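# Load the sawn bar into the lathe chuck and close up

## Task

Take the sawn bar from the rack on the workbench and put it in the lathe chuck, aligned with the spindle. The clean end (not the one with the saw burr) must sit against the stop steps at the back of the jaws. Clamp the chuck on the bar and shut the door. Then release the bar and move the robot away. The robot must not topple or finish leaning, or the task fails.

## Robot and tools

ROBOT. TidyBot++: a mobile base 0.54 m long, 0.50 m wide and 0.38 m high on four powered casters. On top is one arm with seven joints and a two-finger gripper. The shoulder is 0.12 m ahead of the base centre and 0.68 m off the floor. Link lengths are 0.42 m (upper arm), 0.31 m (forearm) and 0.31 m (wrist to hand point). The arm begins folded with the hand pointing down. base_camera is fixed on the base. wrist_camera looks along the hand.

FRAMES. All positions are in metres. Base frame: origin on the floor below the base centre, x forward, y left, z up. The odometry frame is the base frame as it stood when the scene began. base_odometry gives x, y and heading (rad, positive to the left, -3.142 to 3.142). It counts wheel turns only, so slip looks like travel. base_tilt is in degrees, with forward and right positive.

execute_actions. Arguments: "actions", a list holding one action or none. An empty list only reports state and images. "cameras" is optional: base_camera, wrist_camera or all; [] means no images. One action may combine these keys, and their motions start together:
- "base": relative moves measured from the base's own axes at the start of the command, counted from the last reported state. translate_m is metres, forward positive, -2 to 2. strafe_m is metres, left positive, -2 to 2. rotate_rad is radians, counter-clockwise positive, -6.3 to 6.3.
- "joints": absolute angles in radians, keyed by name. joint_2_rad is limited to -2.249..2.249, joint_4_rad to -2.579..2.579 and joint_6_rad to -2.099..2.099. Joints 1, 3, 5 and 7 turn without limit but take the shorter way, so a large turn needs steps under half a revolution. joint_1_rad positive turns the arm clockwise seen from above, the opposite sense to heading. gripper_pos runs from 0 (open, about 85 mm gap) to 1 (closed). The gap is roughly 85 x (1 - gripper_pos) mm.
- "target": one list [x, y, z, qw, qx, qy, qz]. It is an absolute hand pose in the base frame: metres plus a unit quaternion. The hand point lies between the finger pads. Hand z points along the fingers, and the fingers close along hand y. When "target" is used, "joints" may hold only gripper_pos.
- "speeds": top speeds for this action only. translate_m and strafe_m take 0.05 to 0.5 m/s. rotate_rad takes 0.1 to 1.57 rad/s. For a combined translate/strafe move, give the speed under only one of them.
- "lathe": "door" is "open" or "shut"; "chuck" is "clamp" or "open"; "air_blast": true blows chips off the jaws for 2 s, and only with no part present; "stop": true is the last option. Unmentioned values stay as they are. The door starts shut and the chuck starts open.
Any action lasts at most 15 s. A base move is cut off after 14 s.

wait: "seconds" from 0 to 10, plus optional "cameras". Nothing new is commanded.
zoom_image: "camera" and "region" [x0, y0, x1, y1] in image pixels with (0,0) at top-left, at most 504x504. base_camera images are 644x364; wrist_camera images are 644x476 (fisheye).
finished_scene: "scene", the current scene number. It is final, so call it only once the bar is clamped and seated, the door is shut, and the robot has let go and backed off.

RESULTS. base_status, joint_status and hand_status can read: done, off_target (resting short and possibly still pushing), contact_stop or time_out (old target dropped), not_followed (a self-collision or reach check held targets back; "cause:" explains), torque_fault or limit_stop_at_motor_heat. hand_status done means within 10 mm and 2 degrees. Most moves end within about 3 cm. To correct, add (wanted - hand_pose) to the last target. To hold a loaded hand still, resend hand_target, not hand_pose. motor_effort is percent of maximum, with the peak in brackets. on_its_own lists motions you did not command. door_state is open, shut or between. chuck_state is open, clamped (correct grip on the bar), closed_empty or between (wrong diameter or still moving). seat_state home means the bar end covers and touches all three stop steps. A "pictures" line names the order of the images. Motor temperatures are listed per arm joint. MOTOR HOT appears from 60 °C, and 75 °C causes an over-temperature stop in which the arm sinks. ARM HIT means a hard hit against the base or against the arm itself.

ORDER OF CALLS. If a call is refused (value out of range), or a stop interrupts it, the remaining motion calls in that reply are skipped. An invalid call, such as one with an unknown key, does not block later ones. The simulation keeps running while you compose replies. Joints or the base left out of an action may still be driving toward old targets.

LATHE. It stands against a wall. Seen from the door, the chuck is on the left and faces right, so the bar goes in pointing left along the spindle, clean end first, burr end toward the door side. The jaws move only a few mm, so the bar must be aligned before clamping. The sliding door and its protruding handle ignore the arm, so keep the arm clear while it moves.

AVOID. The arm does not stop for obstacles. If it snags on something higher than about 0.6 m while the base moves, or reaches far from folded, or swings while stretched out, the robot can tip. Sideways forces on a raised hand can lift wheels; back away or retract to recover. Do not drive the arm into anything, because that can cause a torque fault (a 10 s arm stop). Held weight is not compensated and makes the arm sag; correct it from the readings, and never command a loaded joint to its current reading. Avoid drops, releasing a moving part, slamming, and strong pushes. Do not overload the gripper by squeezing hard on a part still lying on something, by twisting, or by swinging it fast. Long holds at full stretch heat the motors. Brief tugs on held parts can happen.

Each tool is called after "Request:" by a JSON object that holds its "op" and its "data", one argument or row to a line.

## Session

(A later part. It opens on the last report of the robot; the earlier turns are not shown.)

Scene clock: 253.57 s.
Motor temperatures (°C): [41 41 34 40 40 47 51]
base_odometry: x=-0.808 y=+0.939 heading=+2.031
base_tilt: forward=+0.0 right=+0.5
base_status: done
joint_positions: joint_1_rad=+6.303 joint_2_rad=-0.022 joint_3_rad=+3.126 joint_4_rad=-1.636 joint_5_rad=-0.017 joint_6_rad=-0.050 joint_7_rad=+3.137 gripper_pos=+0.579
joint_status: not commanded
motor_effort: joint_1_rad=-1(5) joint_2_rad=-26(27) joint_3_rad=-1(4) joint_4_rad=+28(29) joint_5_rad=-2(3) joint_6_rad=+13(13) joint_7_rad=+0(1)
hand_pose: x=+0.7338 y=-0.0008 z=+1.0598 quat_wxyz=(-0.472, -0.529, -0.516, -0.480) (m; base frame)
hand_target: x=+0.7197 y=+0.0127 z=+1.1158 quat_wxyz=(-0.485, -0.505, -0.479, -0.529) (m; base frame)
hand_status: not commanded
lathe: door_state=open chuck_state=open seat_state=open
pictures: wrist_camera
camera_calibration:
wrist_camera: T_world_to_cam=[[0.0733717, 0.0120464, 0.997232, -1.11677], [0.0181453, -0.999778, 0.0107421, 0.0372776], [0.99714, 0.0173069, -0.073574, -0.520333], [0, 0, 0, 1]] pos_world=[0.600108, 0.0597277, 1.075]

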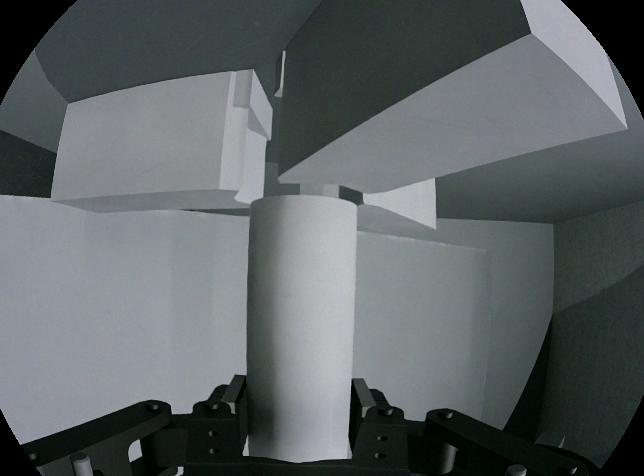

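Request:
{"op": "execute_actions", "data": {
  "actions": [
    {"base": {"strafe_m": -0.05}, "speeds": {"strafe_m": 0.05}}
  ],
  "cameras": ["wrist_camera"]
}}

Request:
{"op": "zoom_image", "data": {
  "camera": "wrist_camera",
  "region": [220, 0, 420, 140]
}}

Scene clock: 288.53 s.
Motor temperatures (°C): [41 41 34 40 40 47 51]
base_odometry: x=-0.764 y=+0.961 heading=+2.031
base_tilt: forward=+0.0 right=+0.5
base_status: done
joint_positions: joint_1_rad=+6.300 joint_2_rad=-0.022 joint_3_rad=+3.124 joint_4_rad=-1.636 joint_5_rad=-0.017 joint_6_rad=-0.050 joint_7_rad=+3.137 gripper_pos=+0.579
joint_status: not commanded
motor_effort: joint_1_rad=+0(3) joint_2_rad=-26(27) joint_3_rad=+0(3) joint_4_rad=+29(29) joint_5_rad=-2(2) joint_6_rad=+13(13) joint_7_rad=+0(1)
hand_pose: x=+0.7338 y=+0.0021 z=+1.0598 quat_wxyz=(-0.471, -0.528, -0.518, -0.481) (m; base frame)
hand_target: x=+0.7197 y=+0.0127 z=+1.1158 quat_wxyz=(-0.485, -0.505, -0.479, -0.529) (m; base frame)
hand_status: not commanded
lathe: door_state=open chuck_state=open seat_state=open
pictures: wrist_camera
camera_calibration:
wrist_camera: T_world_to_cam=[[0.0733148, 0.0124265, 0.997231, -1.11677], [0.0228457, -0.999681, 0.0107774, 0.0366948], [0.997047, 0.0219924, -0.0735753, -0.520302], [0, 0, 0, 1]] pos_world=[0.599803, 0.0620033, 1.075]

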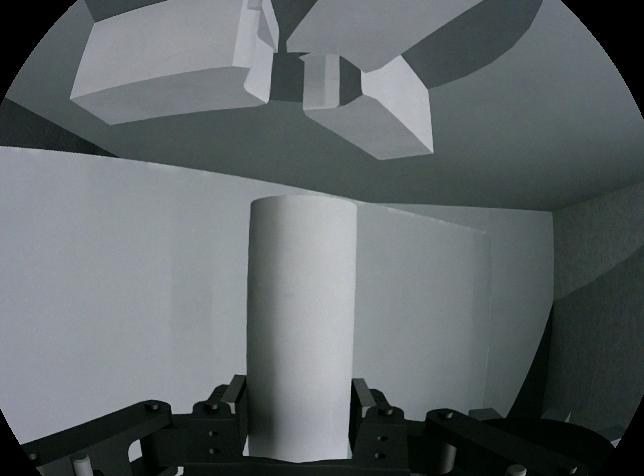

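Scaled by 2.520.

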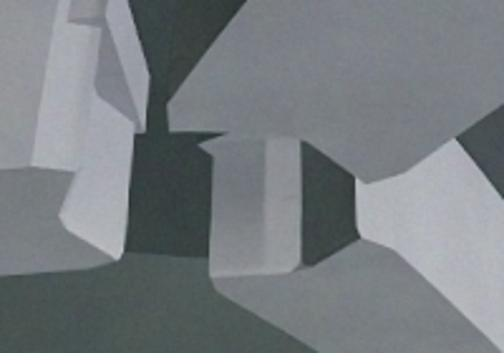

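Request:
{"op": "execute_actions", "data": {
  "actions": [
    {"base": {"strafe_m": 0.046, "translate_m": -0.0045}, "speeds": {"strafe_m": 0.08}}
  ],
  "cameras": ["wrist_camera"]
}}

Request:
{"op": "execute_actions", "data": {
  "actions": [
    {"base": {"strafe_m": 0.008}, "speeds": {"strafe_m": 0.05}}
  ],
  "cameras": ["wrist_camera"]
}}

Request:
{"op": "zoom_image", "data": {
  "camera": "wrist_camera",
  "region": [200, 140, 400, 240]
}}

Scene clock: 303.93 s.
Motor temperatures (°C): [41 41 34 40 40 47 51]
base_odometry: x=-0.803 y=+0.937 heading=+2.031
base_tilt: forward=+0.0 right=+0.5
base_status: done
joint_positions: joint_1_rad=+6.301 joint_2_rad=-0.022 joint_3_rad=+3.124 joint_4_rad=-1.636 joint_5_rad=-0.017 joint_6_rad=-0.050 joint_7_rad=+3.137 gripper_pos=+0.579
joint_status: not commanded
motor_effort: joint_1_rad=+0(6) joint_2_rad=-26(27) joint_3_rad=+0(5) joint_4_rad=+29(29) joint_5_rad=-2(3) joint_6_rad=+13(13) joint_7_rad=+0(1)
hand_pose: x=+0.7337 y=+0.0016 z=+1.0599 quat_wxyz=(-0.471, -0.528, -0.517, -0.481) (m; base frame)
hand_target: x=+0.7197 y=+0.0127 z=+1.1158 quat_wxyz=(-0.485, -0.505, -0.479, -0.529) (m; base frame)
hand_status: not commanded
lathe: door_state=open chuck_state=open seat_state=open
pictures: wrist_camera
camera_calibration:
wrist_camera: T_world_to_cam=[[0.0728746, 0.0122373, 0.997266, -1.11664], [0.0218835, -0.999704, 0.0106681, 0.0369363], [0.997101, 0.0210463, -0.0731208, -0.520776], [0, 0, 0, 1]] pos_world=[0.599833, 0.0615503, 1.07511]

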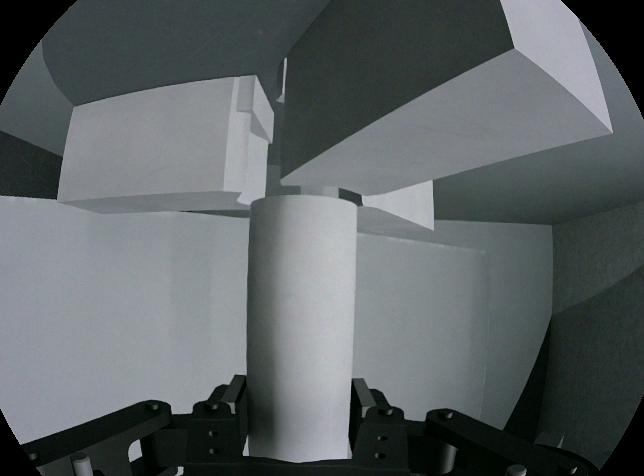

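Scene clock: 304.57 s.
Motor temperatures (°C): [41 41 34 40 40 47 51]
base_odometry: x=-0.810 y=+0.933 heading=+2.031
base_tilt: forward=+0.0 right=+0.4
base_status: done
joint_positions: joint_1_rad=+6.306 joint_2_rad=-0.022 joint_3_rad=+3.129 joint_4_rad=-1.636 joint_5_rad=-0.017 joint_6_rad=-0.050 joint_7_rad=+3.137 gripper_pos=+0.579
joint_status: not commanded
motor_effort: joint_1_rad=-6(10) joint_2_rad=-26(27) joint_3_rad=-6(9) joint_4_rad=+29(29) joint_5_rad=-3(3) joint_6_rad=+13(13) joint_7_rad=-1(1)
hand_pose: x=+0.7338 y=-0.0049 z=+1.0600 quat_wxyz=(-0.474, -0.531, -0.514, -0.479) (m; base frame)
hand_target: x=+0.7197 y=+0.0127 z=+1.1158 quat_wxyz=(-0.485, -0.505, -0.479, -0.529) (m; base frame)
hand_status: not commanded
lathe: door_state=open chuck_state=open seat_state=open
pictures: wrist_camera
camera_calibration:
wrist_camera: T_world_to_cam=[[0.0728741, 0.0113135, 0.997277, -1.11662], [0.0114156, -0.99988, 0.0105088, 0.0383147], [0.997276, 0.0106187, -0.0729945, -0.520991], [0, 0, 0, 1]] pos_world=[0.600506, 0.0564752, 1.07514]

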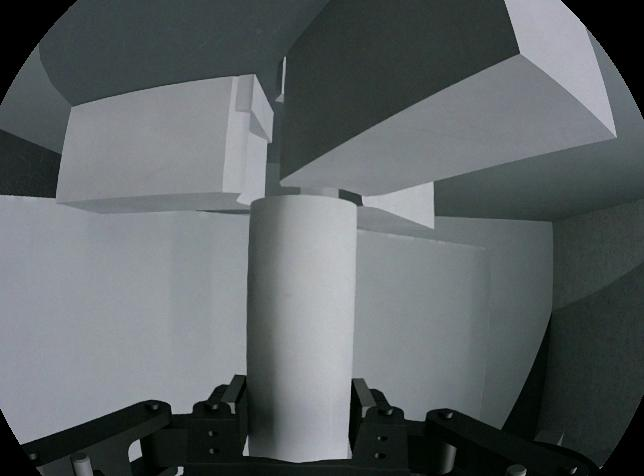

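Scaled by 2.520.

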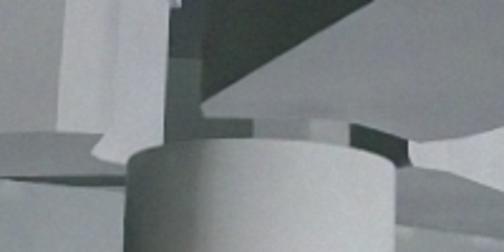

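Request:
{"op": "execute_actions", "data": {
  "actions": [
    {"base": {"strafe_m": -0.03}, "speeds": {"strafe_m": 0.1}}
  ],
  "cameras": []
}}

Request:
{"op": "execute_actions", "data": {
  "actions": [
    {"base": {"translate_m": -0.3}, "speeds": {"translate_m": 0.25}}
  ],
  "cameras": ["base_camera", "wrist_camera"]
}}

Scene clock: 311.07 s.
Motor temperatures (°C): [41 41 34 40 40 47 51]
base_odometry: x=-0.783 y=+0.947 heading=+2.031
base_tilt: forward=+0.0 right=+0.5
base_status: done
joint_positions: joint_1_rad=+6.297 joint_2_rad=-0.022 joint_3_rad=+3.120 joint_4_rad=-1.636 joint_5_rad=-0.017 joint_6_rad=-0.050 joint_7_rad=+3.136 gripper_pos=+0.579
joint_status: not commanded
motor_effort: joint_1_rad=+0(4) joint_2_rad=-26(27) joint_3_rad=+1(4) joint_4_rad=+28(29) joint_5_rad=-2(2) joint_6_rad=+13(13) joint_7_rad=+0(1)
hand_pose: x=+0.7337 y=+0.0065 z=+1.0600 quat_wxyz=(-0.469, -0.526, -0.519, -0.483) (m; base frame)
hand_target: x=+0.7197 y=+0.0127 z=+1.1158 quat_wxyz=(-0.485, -0.505, -0.479, -0.529) (m; base frame)
hand_status: not commanded
lathe: door_state=open chuck_state=open seat_state=open
pictures: none
No camera images: "cameras" was empty.

Scene clock: 313.10 s.
Motor temperatures (°C): [41 41 34 40 40 47 51]
base_odometry: x=-0.650 y=+0.678 heading=+2.031
base_tilt: forward=+0.0 right=+0.5
base_status: done
joint_positions: joint_1_rad=+6.297 joint_2_rad=-0.029 joint_3_rad=+3.120 joint_4_rad=-1.636 joint_5_rad=-0.017 joint_6_rad=-0.049 joint_7_rad=+3.136 gripper_pos=+0.579
joint_status: not commanded
motor_effort: joint_1_rad=+0(1) joint_2_rad=-26(30) joint_3_rad=+1(2) joint_4_rad=+29(30) joint_5_rad=-2(2) joint_6_rad=+13(13) joint_7_rad=+0(1)
hand_pose: x=+0.7309 y=+0.0066 z=+1.0643 quat_wxyz=(-0.471, -0.524, -0.518, -0.485) (m; base frame)
hand_target: x=+0.7197 y=+0.0127 z=+1.1158 quat_wxyz=(-0.485, -0.505, -0.479, -0.529) (m; base frame)
hand_status: not commanded
lathe: door_state=open chuck_state=open seat_state=open
pictures: base_camera, wrist_camera
camera_calibration:
wrist_camera: T_world_to_cam=[[0.0654, 0.0127646, 0.997777, -1.11593], [0.0298801, -0.999495, 0.010828, 0.0359855], [0.997412, 0.0291055, -0.0657484, -0.525894], [0, 0, 0, 1]] pos_world=[0.59644, 0.0655182, 1.07848]

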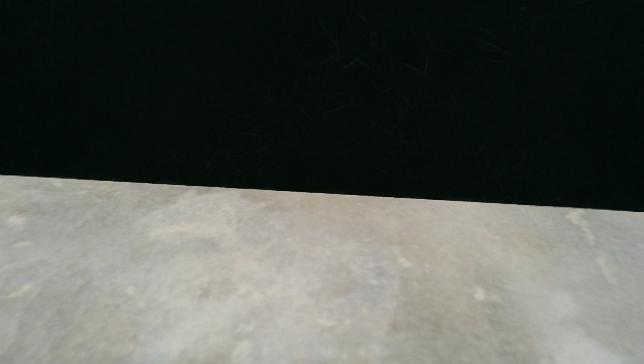

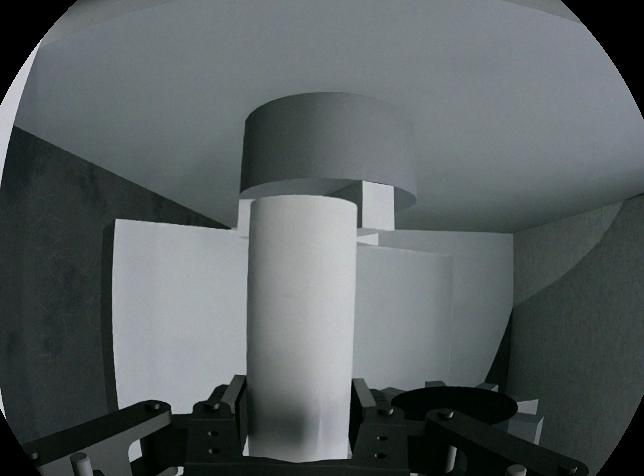

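Request:
{"op": "execute_actions", "data": {
  "actions": [
    {"base": {"translate_m": 0.294}, "speeds": {"translate_m": 0.25}}
  ],
  "cameras": ["wrist_camera"]
}}

Request:
{"op": "zoom_image", "data": {
  "camera": "wrist_camera",
  "region": [200, 40, 400, 240]
}}

Scene clock: 318.80 s.
Motor temperatures (°C): [41 41 34 40 40 47 51]
base_odometry: x=-0.780 y=+0.941 heading=+2.031
base_tilt: forward=+0.0 right=+0.5
base_status: done
joint_positions: joint_1_rad=+6.297 joint_2_rad=-0.030 joint_3_rad=+3.120 joint_4_rad=-1.636 joint_5_rad=-0.017 joint_6_rad=-0.049 joint_7_rad=+3.136 gripper_pos=+0.579
joint_status: not commanded
motor_effort: joint_1_rad=+0(1) joint_2_rad=-26(29) joint_3_rad=+1(3) joint_4_rad=+29(29) joint_5_rad=-2(2) joint_6_rad=+13(13) joint_7_rad=+0(1)
hand_pose: x=+0.7305 y=+0.0066 z=+1.0649 quat_wxyz=(-0.471, -0.524, -0.517, -0.485) (m; base frame)
hand_target: x=+0.7197 y=+0.0127 z=+1.1158 quat_wxyz=(-0.485, -0.505, -0.479, -0.529) (m; base frame)
hand_status: not commanded
lathe: door_state=open chuck_state=open seat_state=open
pictures: wrist_camera
camera_calibration:
wrist_camera: T_world_to_cam=[[0.0642168, 0.012777, 0.997854, -1.11575], [0.0298623, -0.999495, 0.0108762, 0.0359558], [0.997489, 0.0290998, -0.0645659, -0.526778], [0, 0, 0, 1]] pos_world=[0.596032, 0.0655227, 1.07895]

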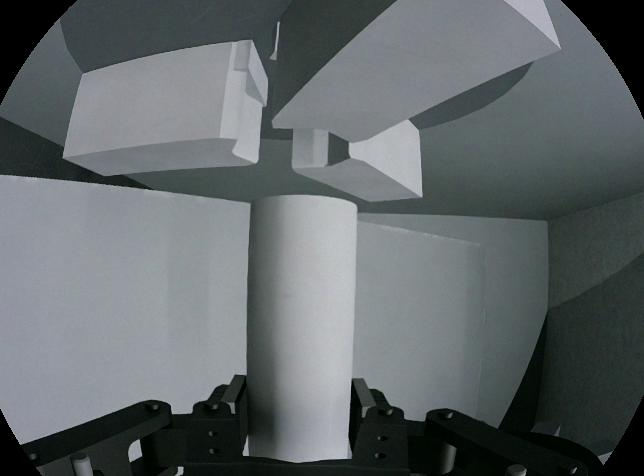

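Scaled by 2.520.

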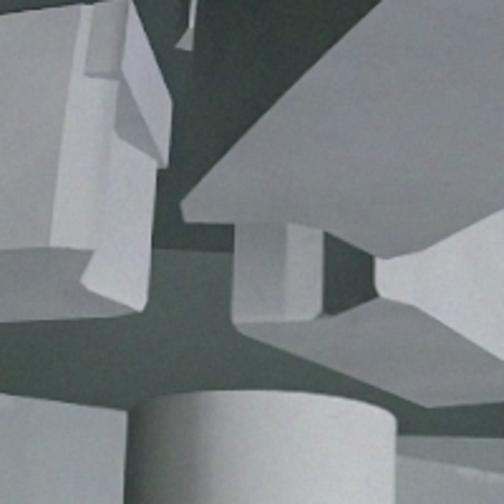

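Request:
{"op": "execute_actions", "data": {
  "actions": [
    {"base": {"translate_m": 0.0015}, "joints": {"joint_1_rad": 6.292, "joint_2_rad": -0.044, "joint_3_rad": 3.115, "joint_4_rad": -1.615, "joint_5_rad": 0.0, "joint_6_rad": 0.017, "joint_7_rad": 3.07, "gripper_pos": 1.0}}
  ],
  "cameras": ["wrist_camera"]
}}

Request:
{"op": "zoom_image", "data": {
  "camera": "wrist_camera",
  "region": [200, 40, 400, 240]
}}

Scene clock: 321.70 s.
Motor temperatures (°C): [41 41 34 40 40 47 51]
base_odometry: x=-0.781 y=+0.943 heading=+2.031
base_tilt: forward=+0.1 right=+0.4
base_status: done
joint_positions: joint_1_rad=+6.297 joint_2_rad=-0.026 joint_3_rad=+3.120 joint_4_rad=-1.636 joint_5_rad=-0.017 joint_6_rad=-0.049 joint_7_rad=+3.136 gripper_pos=+0.579
joint_status: gripper_pos off_target (ended at +0.579, target +1.000); the others done
motor_effort: joint_1_rad=+0(1) joint_2_rad=-26(30) joint_3_rad=+0(1) joint_4_rad=+28(31) joint_5_rad=-2(3) joint_6_rad=+13(14) joint_7_rad=+0(1)
hand_pose: x=+0.7320 y=+0.0066 z=+1.0626 quat_wxyz=(-0.470, -0.525, -0.518, -0.484) (m; base frame)
hand_target: x=+0.7257 y=+0.0126 z=+1.1073 quat_wxyz=(-0.481, -0.509, -0.483, -0.526) (m; base frame)
hand_status: not commanded
lathe: door_state=open chuck_state=open seat_state=open
pictures: wrist_camera
camera_calibration:
wrist_camera: T_world_to_cam=[[0.0679947, 0.0127261, 0.997605, -1.11599], [0.0299011, -0.999495, 0.0107122, 0.036064], [0.997238, 0.0291011, -0.0683409, -0.524178], [0, 0, 0, 1]] pos_world=[0.597533, 0.0655022, 1.07711]

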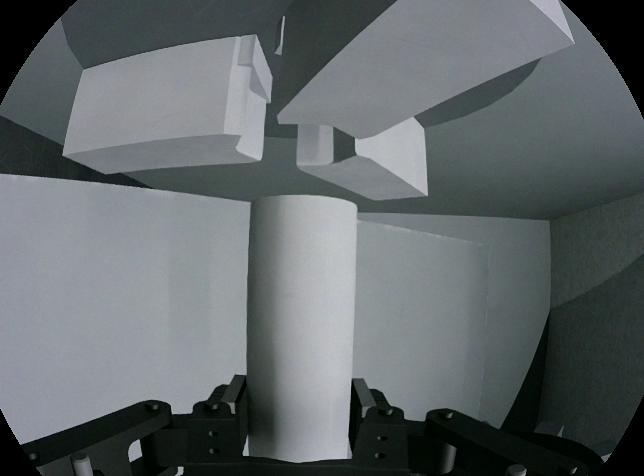

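Scaled by 2.520.

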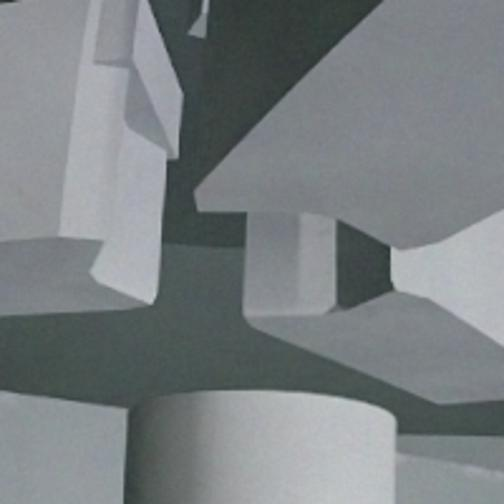

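Request:
{"op": "execute_actions", "data": {
  "actions": [
    {"joints": {"joint_1_rad": 6.292, "joint_2_rad": -0.036, "joint_3_rad": 3.115, "joint_4_rad": -1.615, "joint_5_rad": 0.0, "joint_6_rad": 0.017, "joint_7_rad": 3.07, "gripper_pos": 1.0}}
  ],
  "cameras": ["wrist_camera"]
}}

Request:
{"op": "zoom_image", "data": {
  "camera": "wrist_camera",
  "region": [220, 60, 380, 200]
}}

Scene clock: 323.07 s.
Motor temperatures (°C): [41 41 34 40 40 47 51]
base_odometry: x=-0.781 y=+0.943 heading=+2.031
base_tilt: forward=+0.0 right=+0.4
base_status: not commanded
joint_positions: joint_1_rad=+6.297 joint_2_rad=-0.025 joint_3_rad=+3.120 joint_4_rad=-1.636 joint_5_rad=-0.017 joint_6_rad=-0.049 joint_7_rad=+3.136 gripper_pos=+0.579
joint_status: gripper_pos off_target (ended at +0.579, target +1.000); the others done
motor_effort: joint_1_rad=+0(1) joint_2_rad=-26(27) joint_3_rad=+1(1) joint_4_rad=+29(29) joint_5_rad=-2(2) joint_6_rad=+13(13) joint_7_rad=+0(1)
hand_pose: x=+0.7322 y=+0.0066 z=+1.0622 quat_wxyz=(-0.470, -0.525, -0.518, -0.484) (m; base frame)
hand_target: x=+0.7291 y=+0.0126 z=+1.1024 quat_wxyz=(-0.480, -0.511, -0.484, -0.524) (m; base frame)
hand_status: not commanded
lathe: door_state=open chuck_state=open seat_state=open
pictures: wrist_camera
camera_calibration:
wrist_camera: T_world_to_cam=[[0.0686103, 0.0127179, 0.997562, -1.11604], [0.0299077, -0.999496, 0.0106855, 0.0360814], [0.997195, 0.0291017, -0.0689561, -0.523753], [0, 0, 0, 1]] pos_world=[0.597777, 0.0654989, 1.07682]

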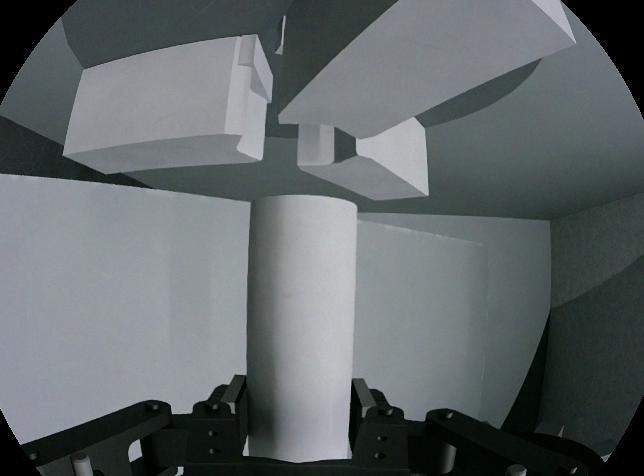

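Scaled by 3.150.

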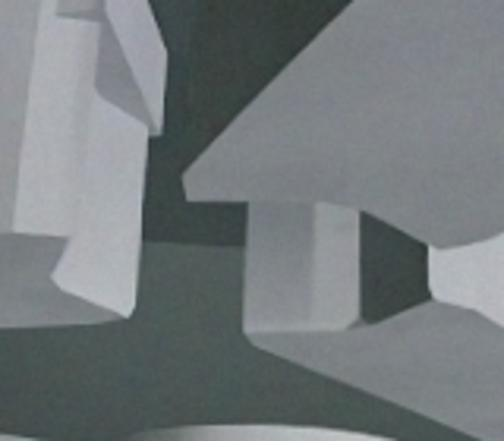

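Request:
{"op": "execute_actions", "data": {
  "actions": [
    {"base": {"strafe_m": 0.013, "translate_m": -0.006}, "speeds": {"strafe_m": 0.05}}
  ],
  "cameras": ["wrist_camera"]
}}

Request:
{"op": "zoom_image", "data": {
  "camera": "wrist_camera",
  "region": [220, 100, 380, 240]
}}

Scene clock: 344.53 s.
Motor temperatures (°C): [41 41 34 40 40 47 51]
base_odometry: x=-0.790 y=+0.932 heading=+2.030
base_tilt: forward=+0.0 right=+0.4
base_status: done
joint_positions: joint_1_rad=+6.296 joint_2_rad=-0.024 joint_3_rad=+3.120 joint_4_rad=-1.636 joint_5_rad=-0.017 joint_6_rad=-0.048 joint_7_rad=+3.136 gripper_pos=+0.579
joint_status: not commanded
motor_effort: joint_1_rad=+1(3) joint_2_rad=-25(30) joint_3_rad=+1(3) joint_4_rad=+29(30) joint_5_rad=-2(2) joint_6_rad=+13(14) joint_7_rad=+0(0)
hand_pose: x=+0.7325 y=+0.0074 z=+1.0617 quat_wxyz=(-0.470, -0.525, -0.519, -0.484) (m; base frame)
hand_target: x=+0.7291 y=+0.0126 z=+1.1024 quat_wxyz=(-0.480, -0.511, -0.484, -0.524) (m; base frame)
hand_status: not commanded
lathe: door_state=open chuck_state=open seat_state=open
pictures: wrist_camera
camera_calibration:
wrist_camera: T_world_to_cam=[[0.0693461, 0.0128048, 0.99751, -1.116], [0.0311737, -0.999457, 0.0106626, 0.0359476], [0.997105, 0.0303567, -0.0697076, -0.523293], [0, 0, 0, 1]] pos_world=[0.598047, 0.0661037, 1.07636]

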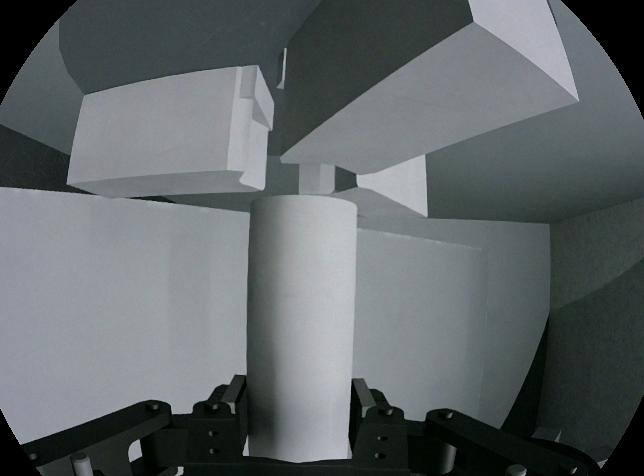

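Scaled by 3.150.

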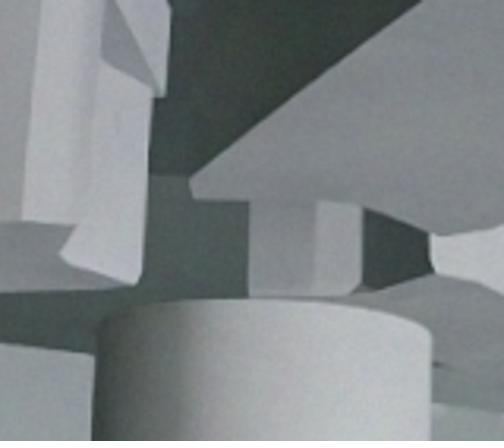

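Request:
{"op": "execute_actions", "data": {
  "actions": [
    {"base": {"translate_m": -0.006}, "speeds": {"translate_m": 0.05}}
  ],
  "cameras": ["wrist_camera"]
}}

Request:
{"op": "zoom_image", "data": {
  "camera": "wrist_camera",
  "region": [220, 100, 380, 240]
}}

Scene clock: 356.13 s.
Motor temperatures (°C): [41 41 34 40 40 47 51]
base_odometry: x=-0.787 y=+0.926 heading=+2.030
base_tilt: forward=+0.1 right=+0.5
base_status: done
joint_positions: joint_1_rad=+6.296 joint_2_rad=-0.022 joint_3_rad=+3.120 joint_4_rad=-1.637 joint_5_rad=-0.017 joint_6_rad=-0.048 joint_7_rad=+3.136 gripper_pos=+0.579
joint_status: not commanded
motor_effort: joint_1_rad=+0(1) joint_2_rad=-27(30) joint_3_rad=+0(1) joint_4_rad=+29(30) joint_5_rad=-2(2) joint_6_rad=+13(14) joint_7_rad=+0(1)
hand_pose: x=+0.7334 y=+0.0073 z=+1.0601 quat_wxyz=(-0.469, -0.525, -0.519, -0.484) (m; base frame)
hand_target: x=+0.7291 y=+0.0126 z=+1.1024 quat_wxyz=(-0.480, -0.511, -0.484, -0.524) (m; base frame)
hand_status: not commanded
lathe: door_state=open chuck_state=open seat_state=open
pictures: wrist_camera
camera_calibration:
wrist_camera: T_world_to_cam=[[0.0716805, 0.0127748, 0.997346, -1.11607], [0.0311935, -0.999458, 0.01056, 0.0360177], [0.99694, 0.0303538, -0.0720401, -0.52169], [0, 0, 0, 1]] pos_world=[0.59897, 0.066091, 1.07515]

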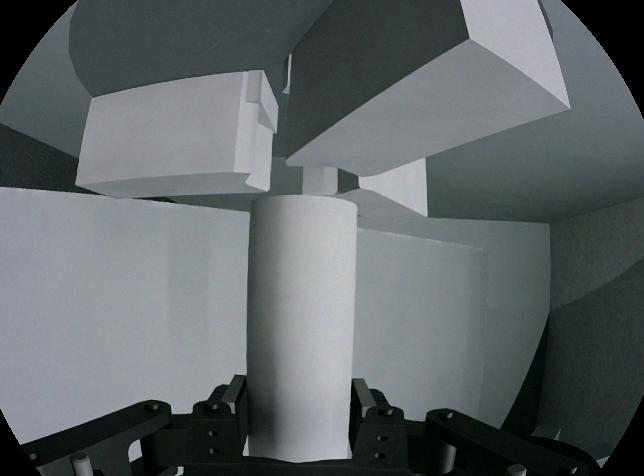

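Scaled by 3.150.

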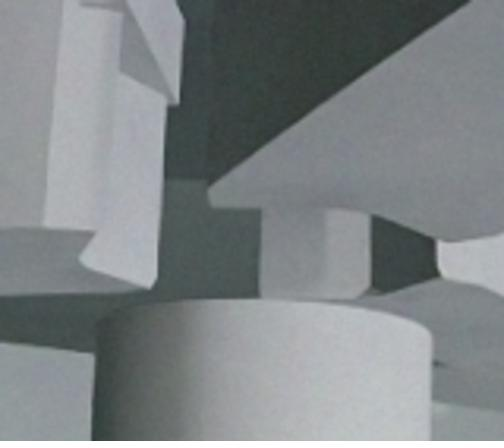

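Request:
{"op": "execute_actions", "data": {
  "actions": [
    {"base": {"strafe_m": 0.01}, "speeds": {"strafe_m": 0.05}}
  ],
  "cameras": ["wrist_camera"]
}}

Request:
{"op": "zoom_image", "data": {
  "camera": "wrist_camera",
  "region": [220, 100, 380, 240]
}}

Scene clock: 359.27 s.
Motor temperatures (°C): [41 41 34 40 40 47 51]
base_odometry: x=-0.797 y=+0.922 heading=+2.030
base_tilt: forward=+0.0 right=+0.4
base_status: done
joint_positions: joint_1_rad=+6.296 joint_2_rad=-0.022 joint_3_rad=+3.120 joint_4_rad=-1.637 joint_5_rad=-0.017 joint_6_rad=-0.048 joint_7_rad=+3.136 gripper_pos=+0.579
joint_status: not commanded
motor_effort: joint_1_rad=+0(3) joint_2_rad=-26(27) joint_3_rad=+1(3) joint_4_rad=+28(29) joint_5_rad=-2(2) joint_6_rad=+13(13) joint_7_rad=+0(1)
hand_pose: x=+0.7334 y=+0.0077 z=+1.0601 quat_wxyz=(-0.469, -0.525, -0.520, -0.484) (m; base frame)
hand_target: x=+0.7291 y=+0.0126 z=+1.1024 quat_wxyz=(-0.480, -0.511, -0.484, -0.524) (m; base frame)
hand_status: not commanded
lathe: door_state=open chuck_state=open seat_state=open
pictures: wrist_camera
camera_calibration:
wrist_camera: T_world_to_cam=[[0.0716734, 0.0128207, 0.997346, -1.11607], [0.0317515, -0.99944, 0.0105658, 0.0359474], [0.996923, 0.0309099, -0.0720404, -0.521684], [0, 0, 0, 1]] pos_world=[0.59893, 0.0663613, 1.07514]

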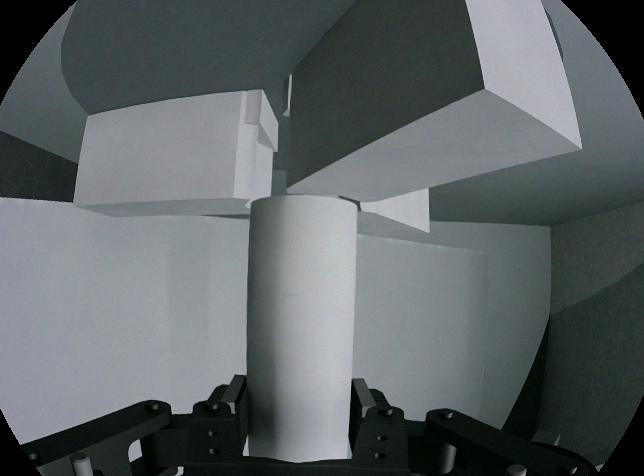

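Scaled by 3.150.

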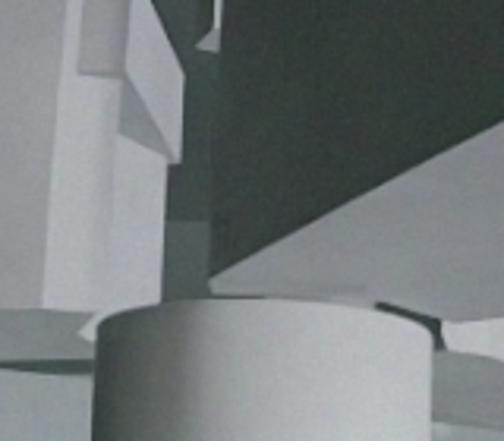

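Request:
{"op": "execute_actions", "data": {
  "actions": [
    {"base": {"strafe_m": 0.004}, "speeds": {"strafe_m": 0.05}}
  ],
  "cameras": ["wrist_camera"]
}}

Request:
{"op": "zoom_image", "data": {
  "camera": "wrist_camera",
  "region": [220, 100, 380, 240]
}}

Scene clock: 364.17 s.
Motor temperatures (°C): [41 41 33 40 40 47 51]
base_odometry: x=-0.800 y=+0.920 heading=+2.030
base_tilt: forward=+0.0 right=+0.4
base_status: done
joint_positions: joint_1_rad=+6.297 joint_2_rad=-0.022 joint_3_rad=+3.121 joint_4_rad=-1.637 joint_5_rad=-0.017 joint_6_rad=-0.048 joint_7_rad=+3.136 gripper_pos=+0.579
joint_status: not commanded
motor_effort: joint_1_rad=-2(5) joint_2_rad=-27(28) joint_3_rad=-1(5) joint_4_rad=+28(29) joint_5_rad=-2(2) joint_6_rad=+12(13) joint_7_rad=+0(0)
hand_pose: x=+0.7337 y=+0.0059 z=+1.0599 quat_wxyz=(-0.469, -0.526, -0.519, -0.483) (m; base frame)
hand_target: x=+0.7291 y=+0.0126 z=+1.1024 quat_wxyz=(-0.480, -0.511, -0.484, -0.524) (m; base frame)
hand_status: not commanded
lathe: door_state=open chuck_state=open seat_state=open
pictures: wrist_camera
camera_calibration:
wrist_camera: T_world_to_cam=[[0.0719962, 0.0123416, 0.997329, -1.11603], [0.0288793, -0.99953, 0.010284, 0.036586], [0.996987, 0.0280617, -0.0723188, -0.52162], [0, 0, 0, 1]] pos_world=[0.599342, 0.0649799, 1.07495]

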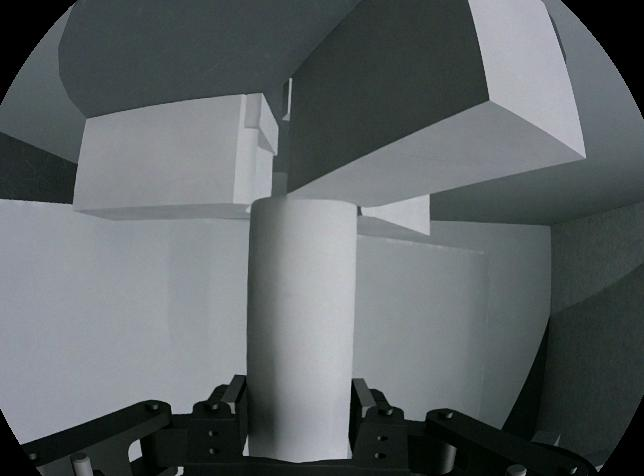

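Scaled by 3.150.

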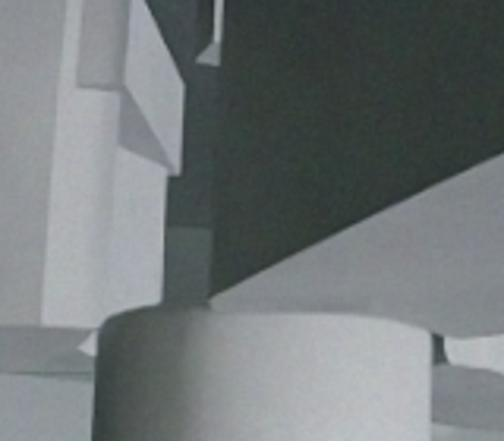

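Request:
{"op": "zoom_image", "data": {
  "camera": "wrist_camera",
  "region": [240, 185, 370, 235]
}}

Scaled by 3.877.

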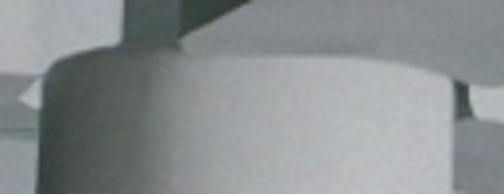

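Request:
{"op": "execute_actions", "data": {
  "actions": [
    {"base": {"strafe_m": 0.003, "translate_m": 0.001}, "speeds": {"strafe_m": 0.05}}
  ],
  "cameras": ["wrist_camera"]
}}

Request:
{"op": "zoom_image", "data": {
  "camera": "wrist_camera",
  "region": [230, 150, 390, 250]
}}

Scene clock: 373.37 s.
Motor temperatures (°C): [41 41 33 40 40 47 51]
base_odometry: x=-0.803 y=+0.920 heading=+2.030
base_tilt: forward=+0.0 right=+0.4
base_status: done
joint_positions: joint_1_rad=+6.295 joint_2_rad=-0.022 joint_3_rad=+3.119 joint_4_rad=-1.637 joint_5_rad=-0.017 joint_6_rad=-0.048 joint_7_rad=+3.136 gripper_pos=+0.579
joint_status: not commanded
motor_effort: joint_1_rad=+0(3) joint_2_rad=-26(28) joint_3_rad=+1(3) joint_4_rad=+29(29) joint_5_rad=-2(2) joint_6_rad=+13(13) joint_7_rad=+0(1)
hand_pose: x=+0.7336 y=+0.0085 z=+1.0599 quat_wxyz=(-0.468, -0.525, -0.520, -0.484) (m; base frame)
hand_target: x=+0.7291 y=+0.0126 z=+1.1024 quat_wxyz=(-0.480, -0.511, -0.484, -0.524) (m; base frame)
hand_status: not commanded
lathe: door_state=open chuck_state=open seat_state=open
pictures: wrist_camera
camera_calibration:
wrist_camera: T_world_to_cam=[[0.0719452, 0.0126705, 0.997328, -1.11602], [0.0329911, -0.999402, 0.010317, 0.036075], [0.996863, 0.0321607, -0.0723202, -0.521587], [0, 0, 0, 1]] pos_world=[0.599053, 0.0669686, 1.07495]

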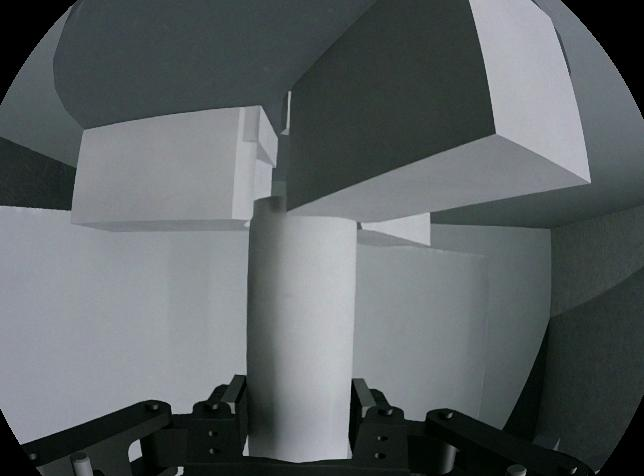

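Scaled by 3.150.

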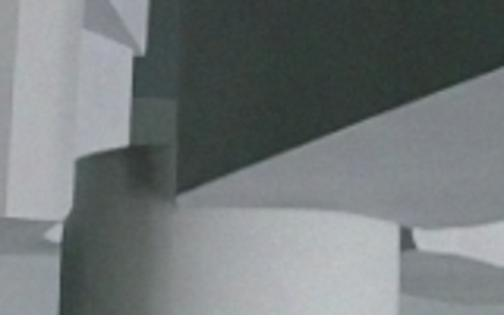

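Request:
{"op": "execute_actions", "data": {
  "actions": [
    {"base":{"strafe_m":0.006},"speeds":{"strafe_m":0.05}}
  ],
  "cameras": ["wrist_camera"]
}}

Scene clock: 377.00 s.
Motor temperatures (°C): [41 41 33 40 40 47 51]
base_odometry: x=-0.809 y=+0.917 heading=+2.030
base_tilt: forward=+0.0 right=+0.4
base_status: done
joint_positions: joint_1_rad=+6.294 joint_2_rad=-0.022 joint_3_rad=+3.118 joint_4_rad=-1.637 joint_5_rad=-0.017 joint_6_rad=-0.048 joint_7_rad=+3.136 gripper_pos=+0.579
joint_status: not commanded
motor_effort: joint_1_rad=+0(4) joint_2_rad=-26(27) joint_3_rad=+0(4) joint_4_rad=+28(29) joint_5_rad=-2(2) joint_6_rad=+12(13) joint_7_rad=+0(0)
hand_pose: x=+0.7336 y=+0.0099 z=+1.0599 quat_wxyz=(-0.468, -0.524, -0.521, -0.485) (m; base frame)
hand_target: x=+0.7291 y=+0.0126 z=+1.1024 quat_wxyz=(-0.480, -0.511, -0.484, -0.524) (m; base frame)
hand_status: not commanded
lathe: door_state=open chuck_state=open seat_state=open
pictures: wrist_camera
camera_calibration:
wrist_camera: T_world_to_cam=[[0.0717957, 0.0127951, 0.997337, -1.11598], [0.0352728, -0.999325, 0.0102814, 0.0358545], [0.996795, 0.0344408, -0.0721985, -0.521702], [0, 0, 0, 1]] pos_world=[0.598888, 0.0680771, 1.07497]

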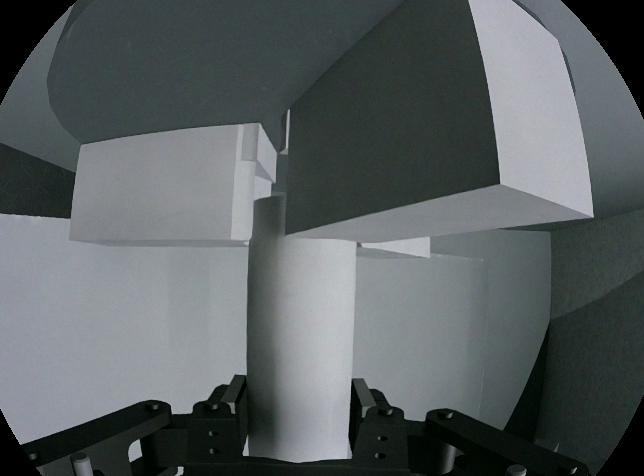

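Request:
{"op": "execute_actions", "data": {
  "actions": [
    {"base":{"strafe_m":0.006},"speeds":{"strafe_m":0.05}}
  ],
  "cameras": ["wrist_camera"]
}}

Request:
{"op": "zoom_image", "data": {
  "camera": "wrist_camera",
  "region": [200, 90, 420, 270]
}}

Scene clock: 378.77 s.
Motor temperatures (°C): [41 41 33 40 40 47 51]
base_odometry: x=-0.814 y=+0.915 heading=+2.030
base_tilt: forward=+0.1 right=+0.5
base_status: done
joint_positions: joint_1_rad=+6.293 joint_2_rad=-0.022 joint_3_rad=+3.117 joint_4_rad=-1.637 joint_5_rad=-0.017 joint_6_rad=-0.048 joint_7_rad=+3.136 gripper_pos=+0.579
joint_status: not commanded
motor_effort: joint_1_rad=+0(3) joint_2_rad=-26(27) joint_3_rad=+1(4) joint_4_rad=+28(29) joint_5_rad=-2(2) joint_6_rad=+12(13) joint_7_rad=+0(0)
hand_pose: x=+0.7336 y=+0.0106 z=+1.0599 quat_wxyz=(-0.468, -0.524, -0.521, -0.485) (m; base frame)
hand_target: x=+0.7291 y=+0.0126 z=+1.1024 quat_wxyz=(-0.480, -0.511, -0.484, -0.524) (m; base frame)
hand_status: not commanded
lathe: door_state=open chuck_state=open seat_state=open
pictures: wrist_camera
camera_calibration:
wrist_camera: T_world_to_cam=[[0.0717217, 0.0128249, 0.997342, -1.11595], [0.0363815, -0.999286, 0.0102335, 0.0357817], [0.996761, 0.0355509, -0.0721371, -0.52176], [0, 0, 0, 1]] pos_world=[0.598807, 0.0686172, 1.07498]

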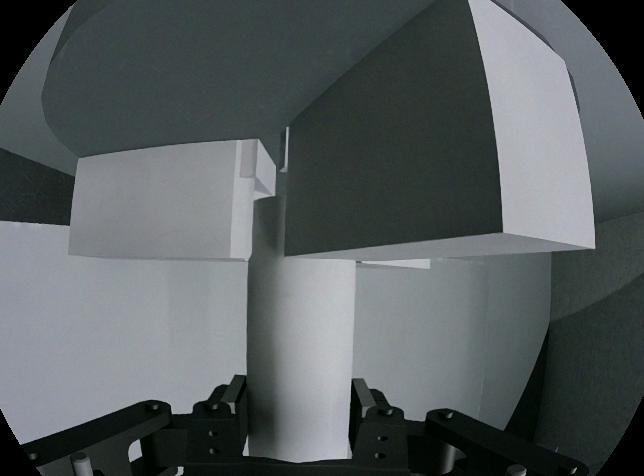

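Scaled by 2.291.

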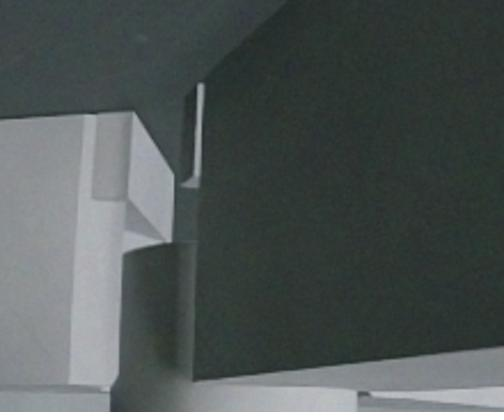

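Request:
{"op": "execute_actions", "data": {
  "actions": [
    {"base":{"strafe_m":0.004},"speeds":{"strafe_m":0.05}}
  ],
  "cameras": ["wrist_camera"]
}}

Request:
{"op": "zoom_image", "data": {
  "camera": "wrist_camera",
  "region": [200, 90, 420, 270]
}}

Scene clock: 380.53 s.
Motor temperatures (°C): [41 41 33 40 40 47 51]
base_odometry: x=-0.818 y=+0.913 heading=+2.030
base_tilt: forward=+0.1 right=+0.4
base_status: done
joint_positions: joint_1_rad=+6.293 joint_2_rad=-0.022 joint_3_rad=+3.117 joint_4_rad=-1.637 joint_5_rad=-0.017 joint_6_rad=-0.048 joint_7_rad=+3.136 gripper_pos=+0.579
joint_status: not commanded
motor_effort: joint_1_rad=+0(4) joint_2_rad=-26(27) joint_3_rad=+0(4) joint_4_rad=+29(29) joint_5_rad=-2(2) joint_6_rad=+13(13) joint_7_rad=-1(1)
hand_pose: x=+0.7336 y=+0.0107 z=+1.0599 quat_wxyz=(-0.468, -0.524, -0.521, -0.485) (m; base frame)
hand_target: x=+0.7291 y=+0.0126 z=+1.1024 quat_wxyz=(-0.480, -0.511, -0.484, -0.524) (m; base frame)
hand_status: not commanded
lathe: door_state=open chuck_state=open seat_state=open
pictures: wrist_camera
camera_calibration:
wrist_camera: T_world_to_cam=[[0.0717184, 0.0128476, 0.997342, -1.11595], [0.0366458, -0.999276, 0.0102374, 0.0357478], [0.996752, 0.0358142, -0.0721373, -0.521757], [0, 0, 0, 1]] pos_world=[0.598786, 0.0687456, 1.07498]

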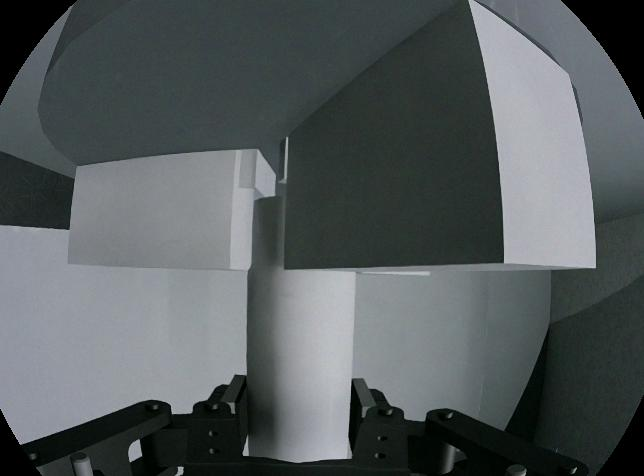

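Scaled by 2.291.

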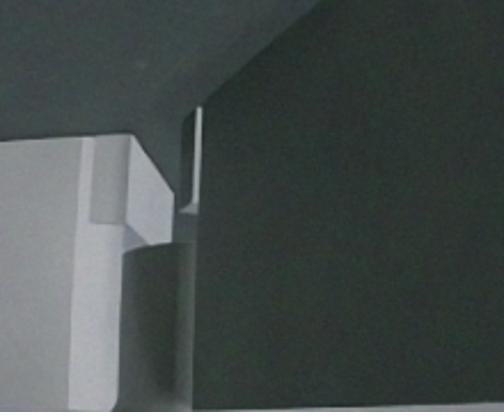

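Request:
{"op": "execute_actions", "data": {
  "actions": [
    {"base":{"strafe_m":0.003},"speeds":{"strafe_m":0.05}}
  ],
  "cameras": ["wrist_camera"]
}}

Request:
{"op": "zoom_image", "data": {
  "camera": "wrist_camera",
  "region": [200, 90, 420, 270]
}}

Scene clock: 382.03 s.
Motor temperatures (°C): [41 41 33 40 40 47 51]
base_odometry: x=-0.821 y=+0.912 heading=+2.030
base_tilt: forward=+0.0 right=+0.5
base_status: done
joint_positions: joint_1_rad=+6.293 joint_2_rad=-0.022 joint_3_rad=+3.117 joint_4_rad=-1.637 joint_5_rad=-0.017 joint_6_rad=-0.048 joint_7_rad=+3.136 gripper_pos=+0.579
joint_status: not commanded
motor_effort: joint_1_rad=+0(3) joint_2_rad=-26(26) joint_3_rad=+1(3) joint_4_rad=+28(29) joint_5_rad=-2(2) joint_6_rad=+13(13) joint_7_rad=+0(1)
hand_pose: x=+0.7336 y=+0.0108 z=+1.0599 quat_wxyz=(-0.468, -0.524, -0.521, -0.485) (m; base frame)
hand_target: x=+0.7291 y=+0.0126 z=+1.1024 quat_wxyz=(-0.480, -0.511, -0.484, -0.524) (m; base frame)
hand_status: not commanded
lathe: door_state=open chuck_state=open seat_state=open
pictures: wrist_camera
camera_calibration:
wrist_camera: T_world_to_cam=[[0.0716573, 0.0128513, 0.997347, -1.11593], [0.0366735, -0.999275, 0.0102413, 0.0357418], [0.996755, 0.0358423, -0.0720767, -0.521823], [0, 0, 0, 1]] pos_world=[0.598784, 0.0687605, 1.07499]

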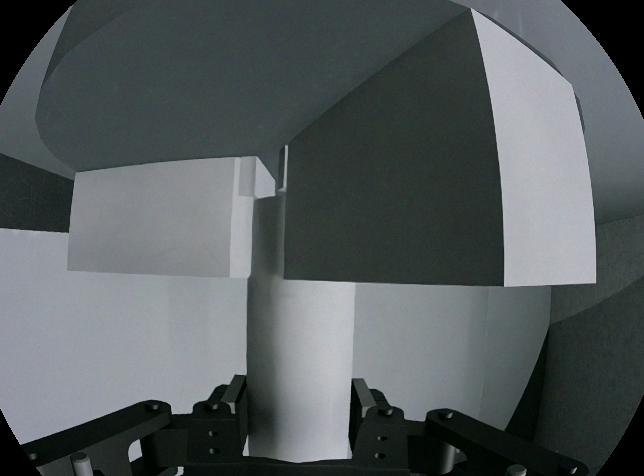

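Scaled by 2.291.

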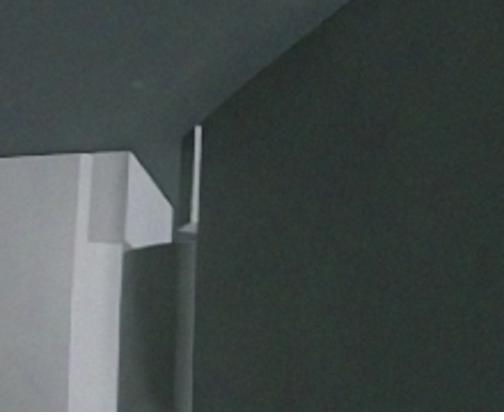

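Nearly touching now; about 1 mm left.

Request:
{"op": "execute_actions", "data": {
  "actions": [
    {"base":{"strafe_m":0.002},"speeds":{"strafe_m":0.05}}
  ],
  "cameras": ["wrist_camera"]
}}

Request:
{"op": "zoom_image", "data": {
  "camera": "wrist_camera",
  "region": [200, 90, 420, 270]
}}

Scene clock: 383.27 s.
Motor temperatures (°C): [41 41 33 40 40 47 51]
base_odometry: x=-0.823 y=+0.911 heading=+2.030
base_tilt: forward=+0.1 right=+0.5
base_status: done
joint_positions: joint_1_rad=+6.295 joint_2_rad=-0.022 joint_3_rad=+3.118 joint_4_rad=-1.637 joint_5_rad=-0.017 joint_6_rad=-0.048 joint_7_rad=+3.136 gripper_pos=+0.579
joint_status: not commanded
motor_effort: joint_1_rad=+0(5) joint_2_rad=-26(27) joint_3_rad=+0(4) joint_4_rad=+28(29) joint_5_rad=-2(2) joint_6_rad=+13(13) joint_7_rad=+0(1)
hand_pose: x=+0.7336 y=+0.0092 z=+1.0599 quat_wxyz=(-0.468, -0.525, -0.520, -0.485) (m; base frame)
hand_target: x=+0.7291 y=+0.0126 z=+1.1024 quat_wxyz=(-0.480, -0.511, -0.484, -0.524) (m; base frame)
hand_status: not commanded
lathe: door_state=open chuck_state=open seat_state=open
pictures: wrist_camera
camera_calibration:
wrist_camera: T_world_to_cam=[[0.0716886, 0.0126573, 0.997347, -1.11594], [0.0342068, -0.999362, 0.0102242, 0.0360466], [0.99684, 0.0333831, -0.0720759, -0.521843], [0, 0, 0, 1]] pos_world=[0.598961, 0.0675691, 1.075]

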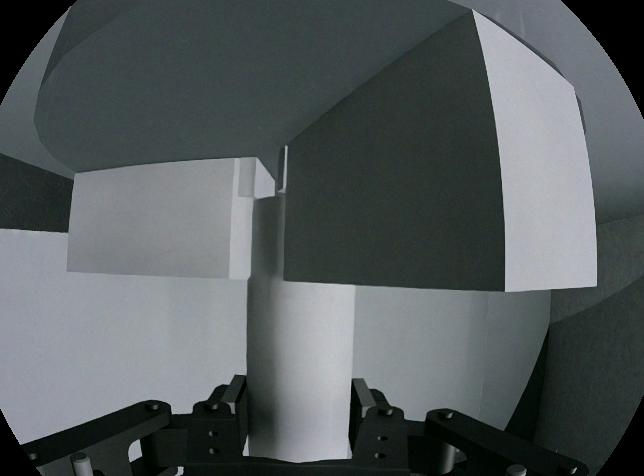

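Scaled by 2.291.

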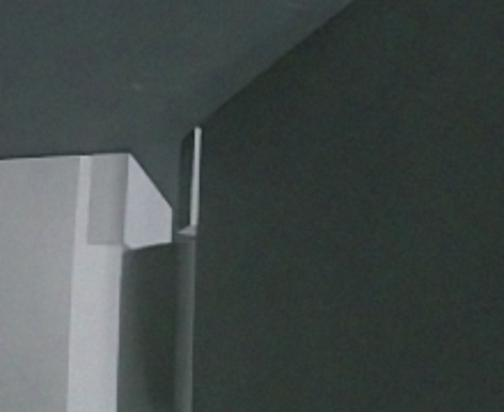

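Request:
{"op": "execute_actions", "data": {
  "actions": [
    {"base":{"strafe_m":0.003},"speeds":{"strafe_m":0.05}}
  ],
  "cameras": ["wrist_camera"]
}}

Request:
{"op": "zoom_image", "data": {
  "camera": "wrist_camera",
  "region": [230, 130, 330, 210]
}}

Scene clock: 384.80 s.
Motor temperatures (°C): [41 41 33 40 40 47 51]
base_odometry: x=-0.826 y=+0.910 heading=+2.030
base_tilt: forward=+0.1 right=+0.4
base_status: done
joint_positions: joint_1_rad=+6.297 joint_2_rad=-0.022 joint_3_rad=+3.120 joint_4_rad=-1.637 joint_5_rad=-0.017 joint_6_rad=-0.048 joint_7_rad=+3.136 gripper_pos=+0.579
joint_status: not commanded
motor_effort: joint_1_rad=+0(6) joint_2_rad=-26(27) joint_3_rad=+0(5) joint_4_rad=+28(29) joint_5_rad=-2(3) joint_6_rad=+13(13) joint_7_rad=+0(0)
hand_pose: x=+0.7337 y=+0.0066 z=+1.0599 quat_wxyz=(-0.469, -0.526, -0.519, -0.484) (m; base frame)
hand_target: x=+0.7291 y=+0.0126 z=+1.1024 quat_wxyz=(-0.480, -0.511, -0.484, -0.524) (m; base frame)
hand_status: not commanded
lathe: door_state=open chuck_state=open seat_state=open
pictures: wrist_camera
camera_calibration:
wrist_camera: T_world_to_cam=[[0.0717409, 0.012309, 0.997347, -1.11595], [0.0299778, -0.999499, 0.0101792, 0.0365794], [0.996973, 0.029168, -0.0720739, -0.521885], [0, 0, 0, 1]] pos_world=[0.599267, 0.0655196, 1.075]

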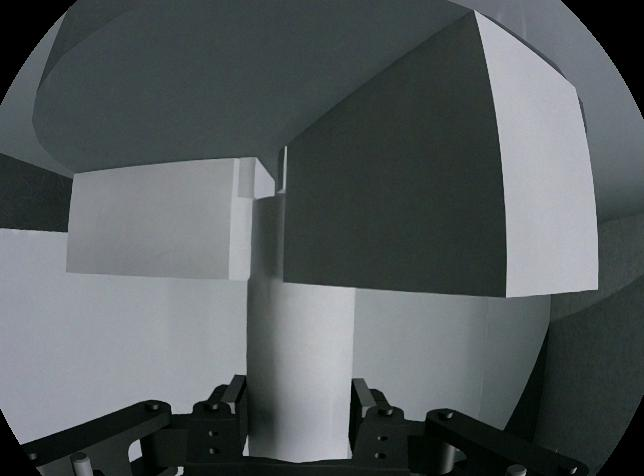

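Scaled by 5.040.

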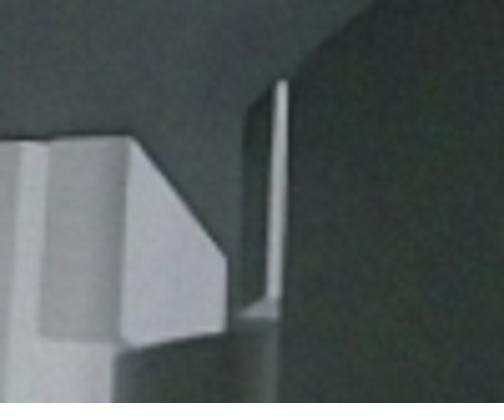

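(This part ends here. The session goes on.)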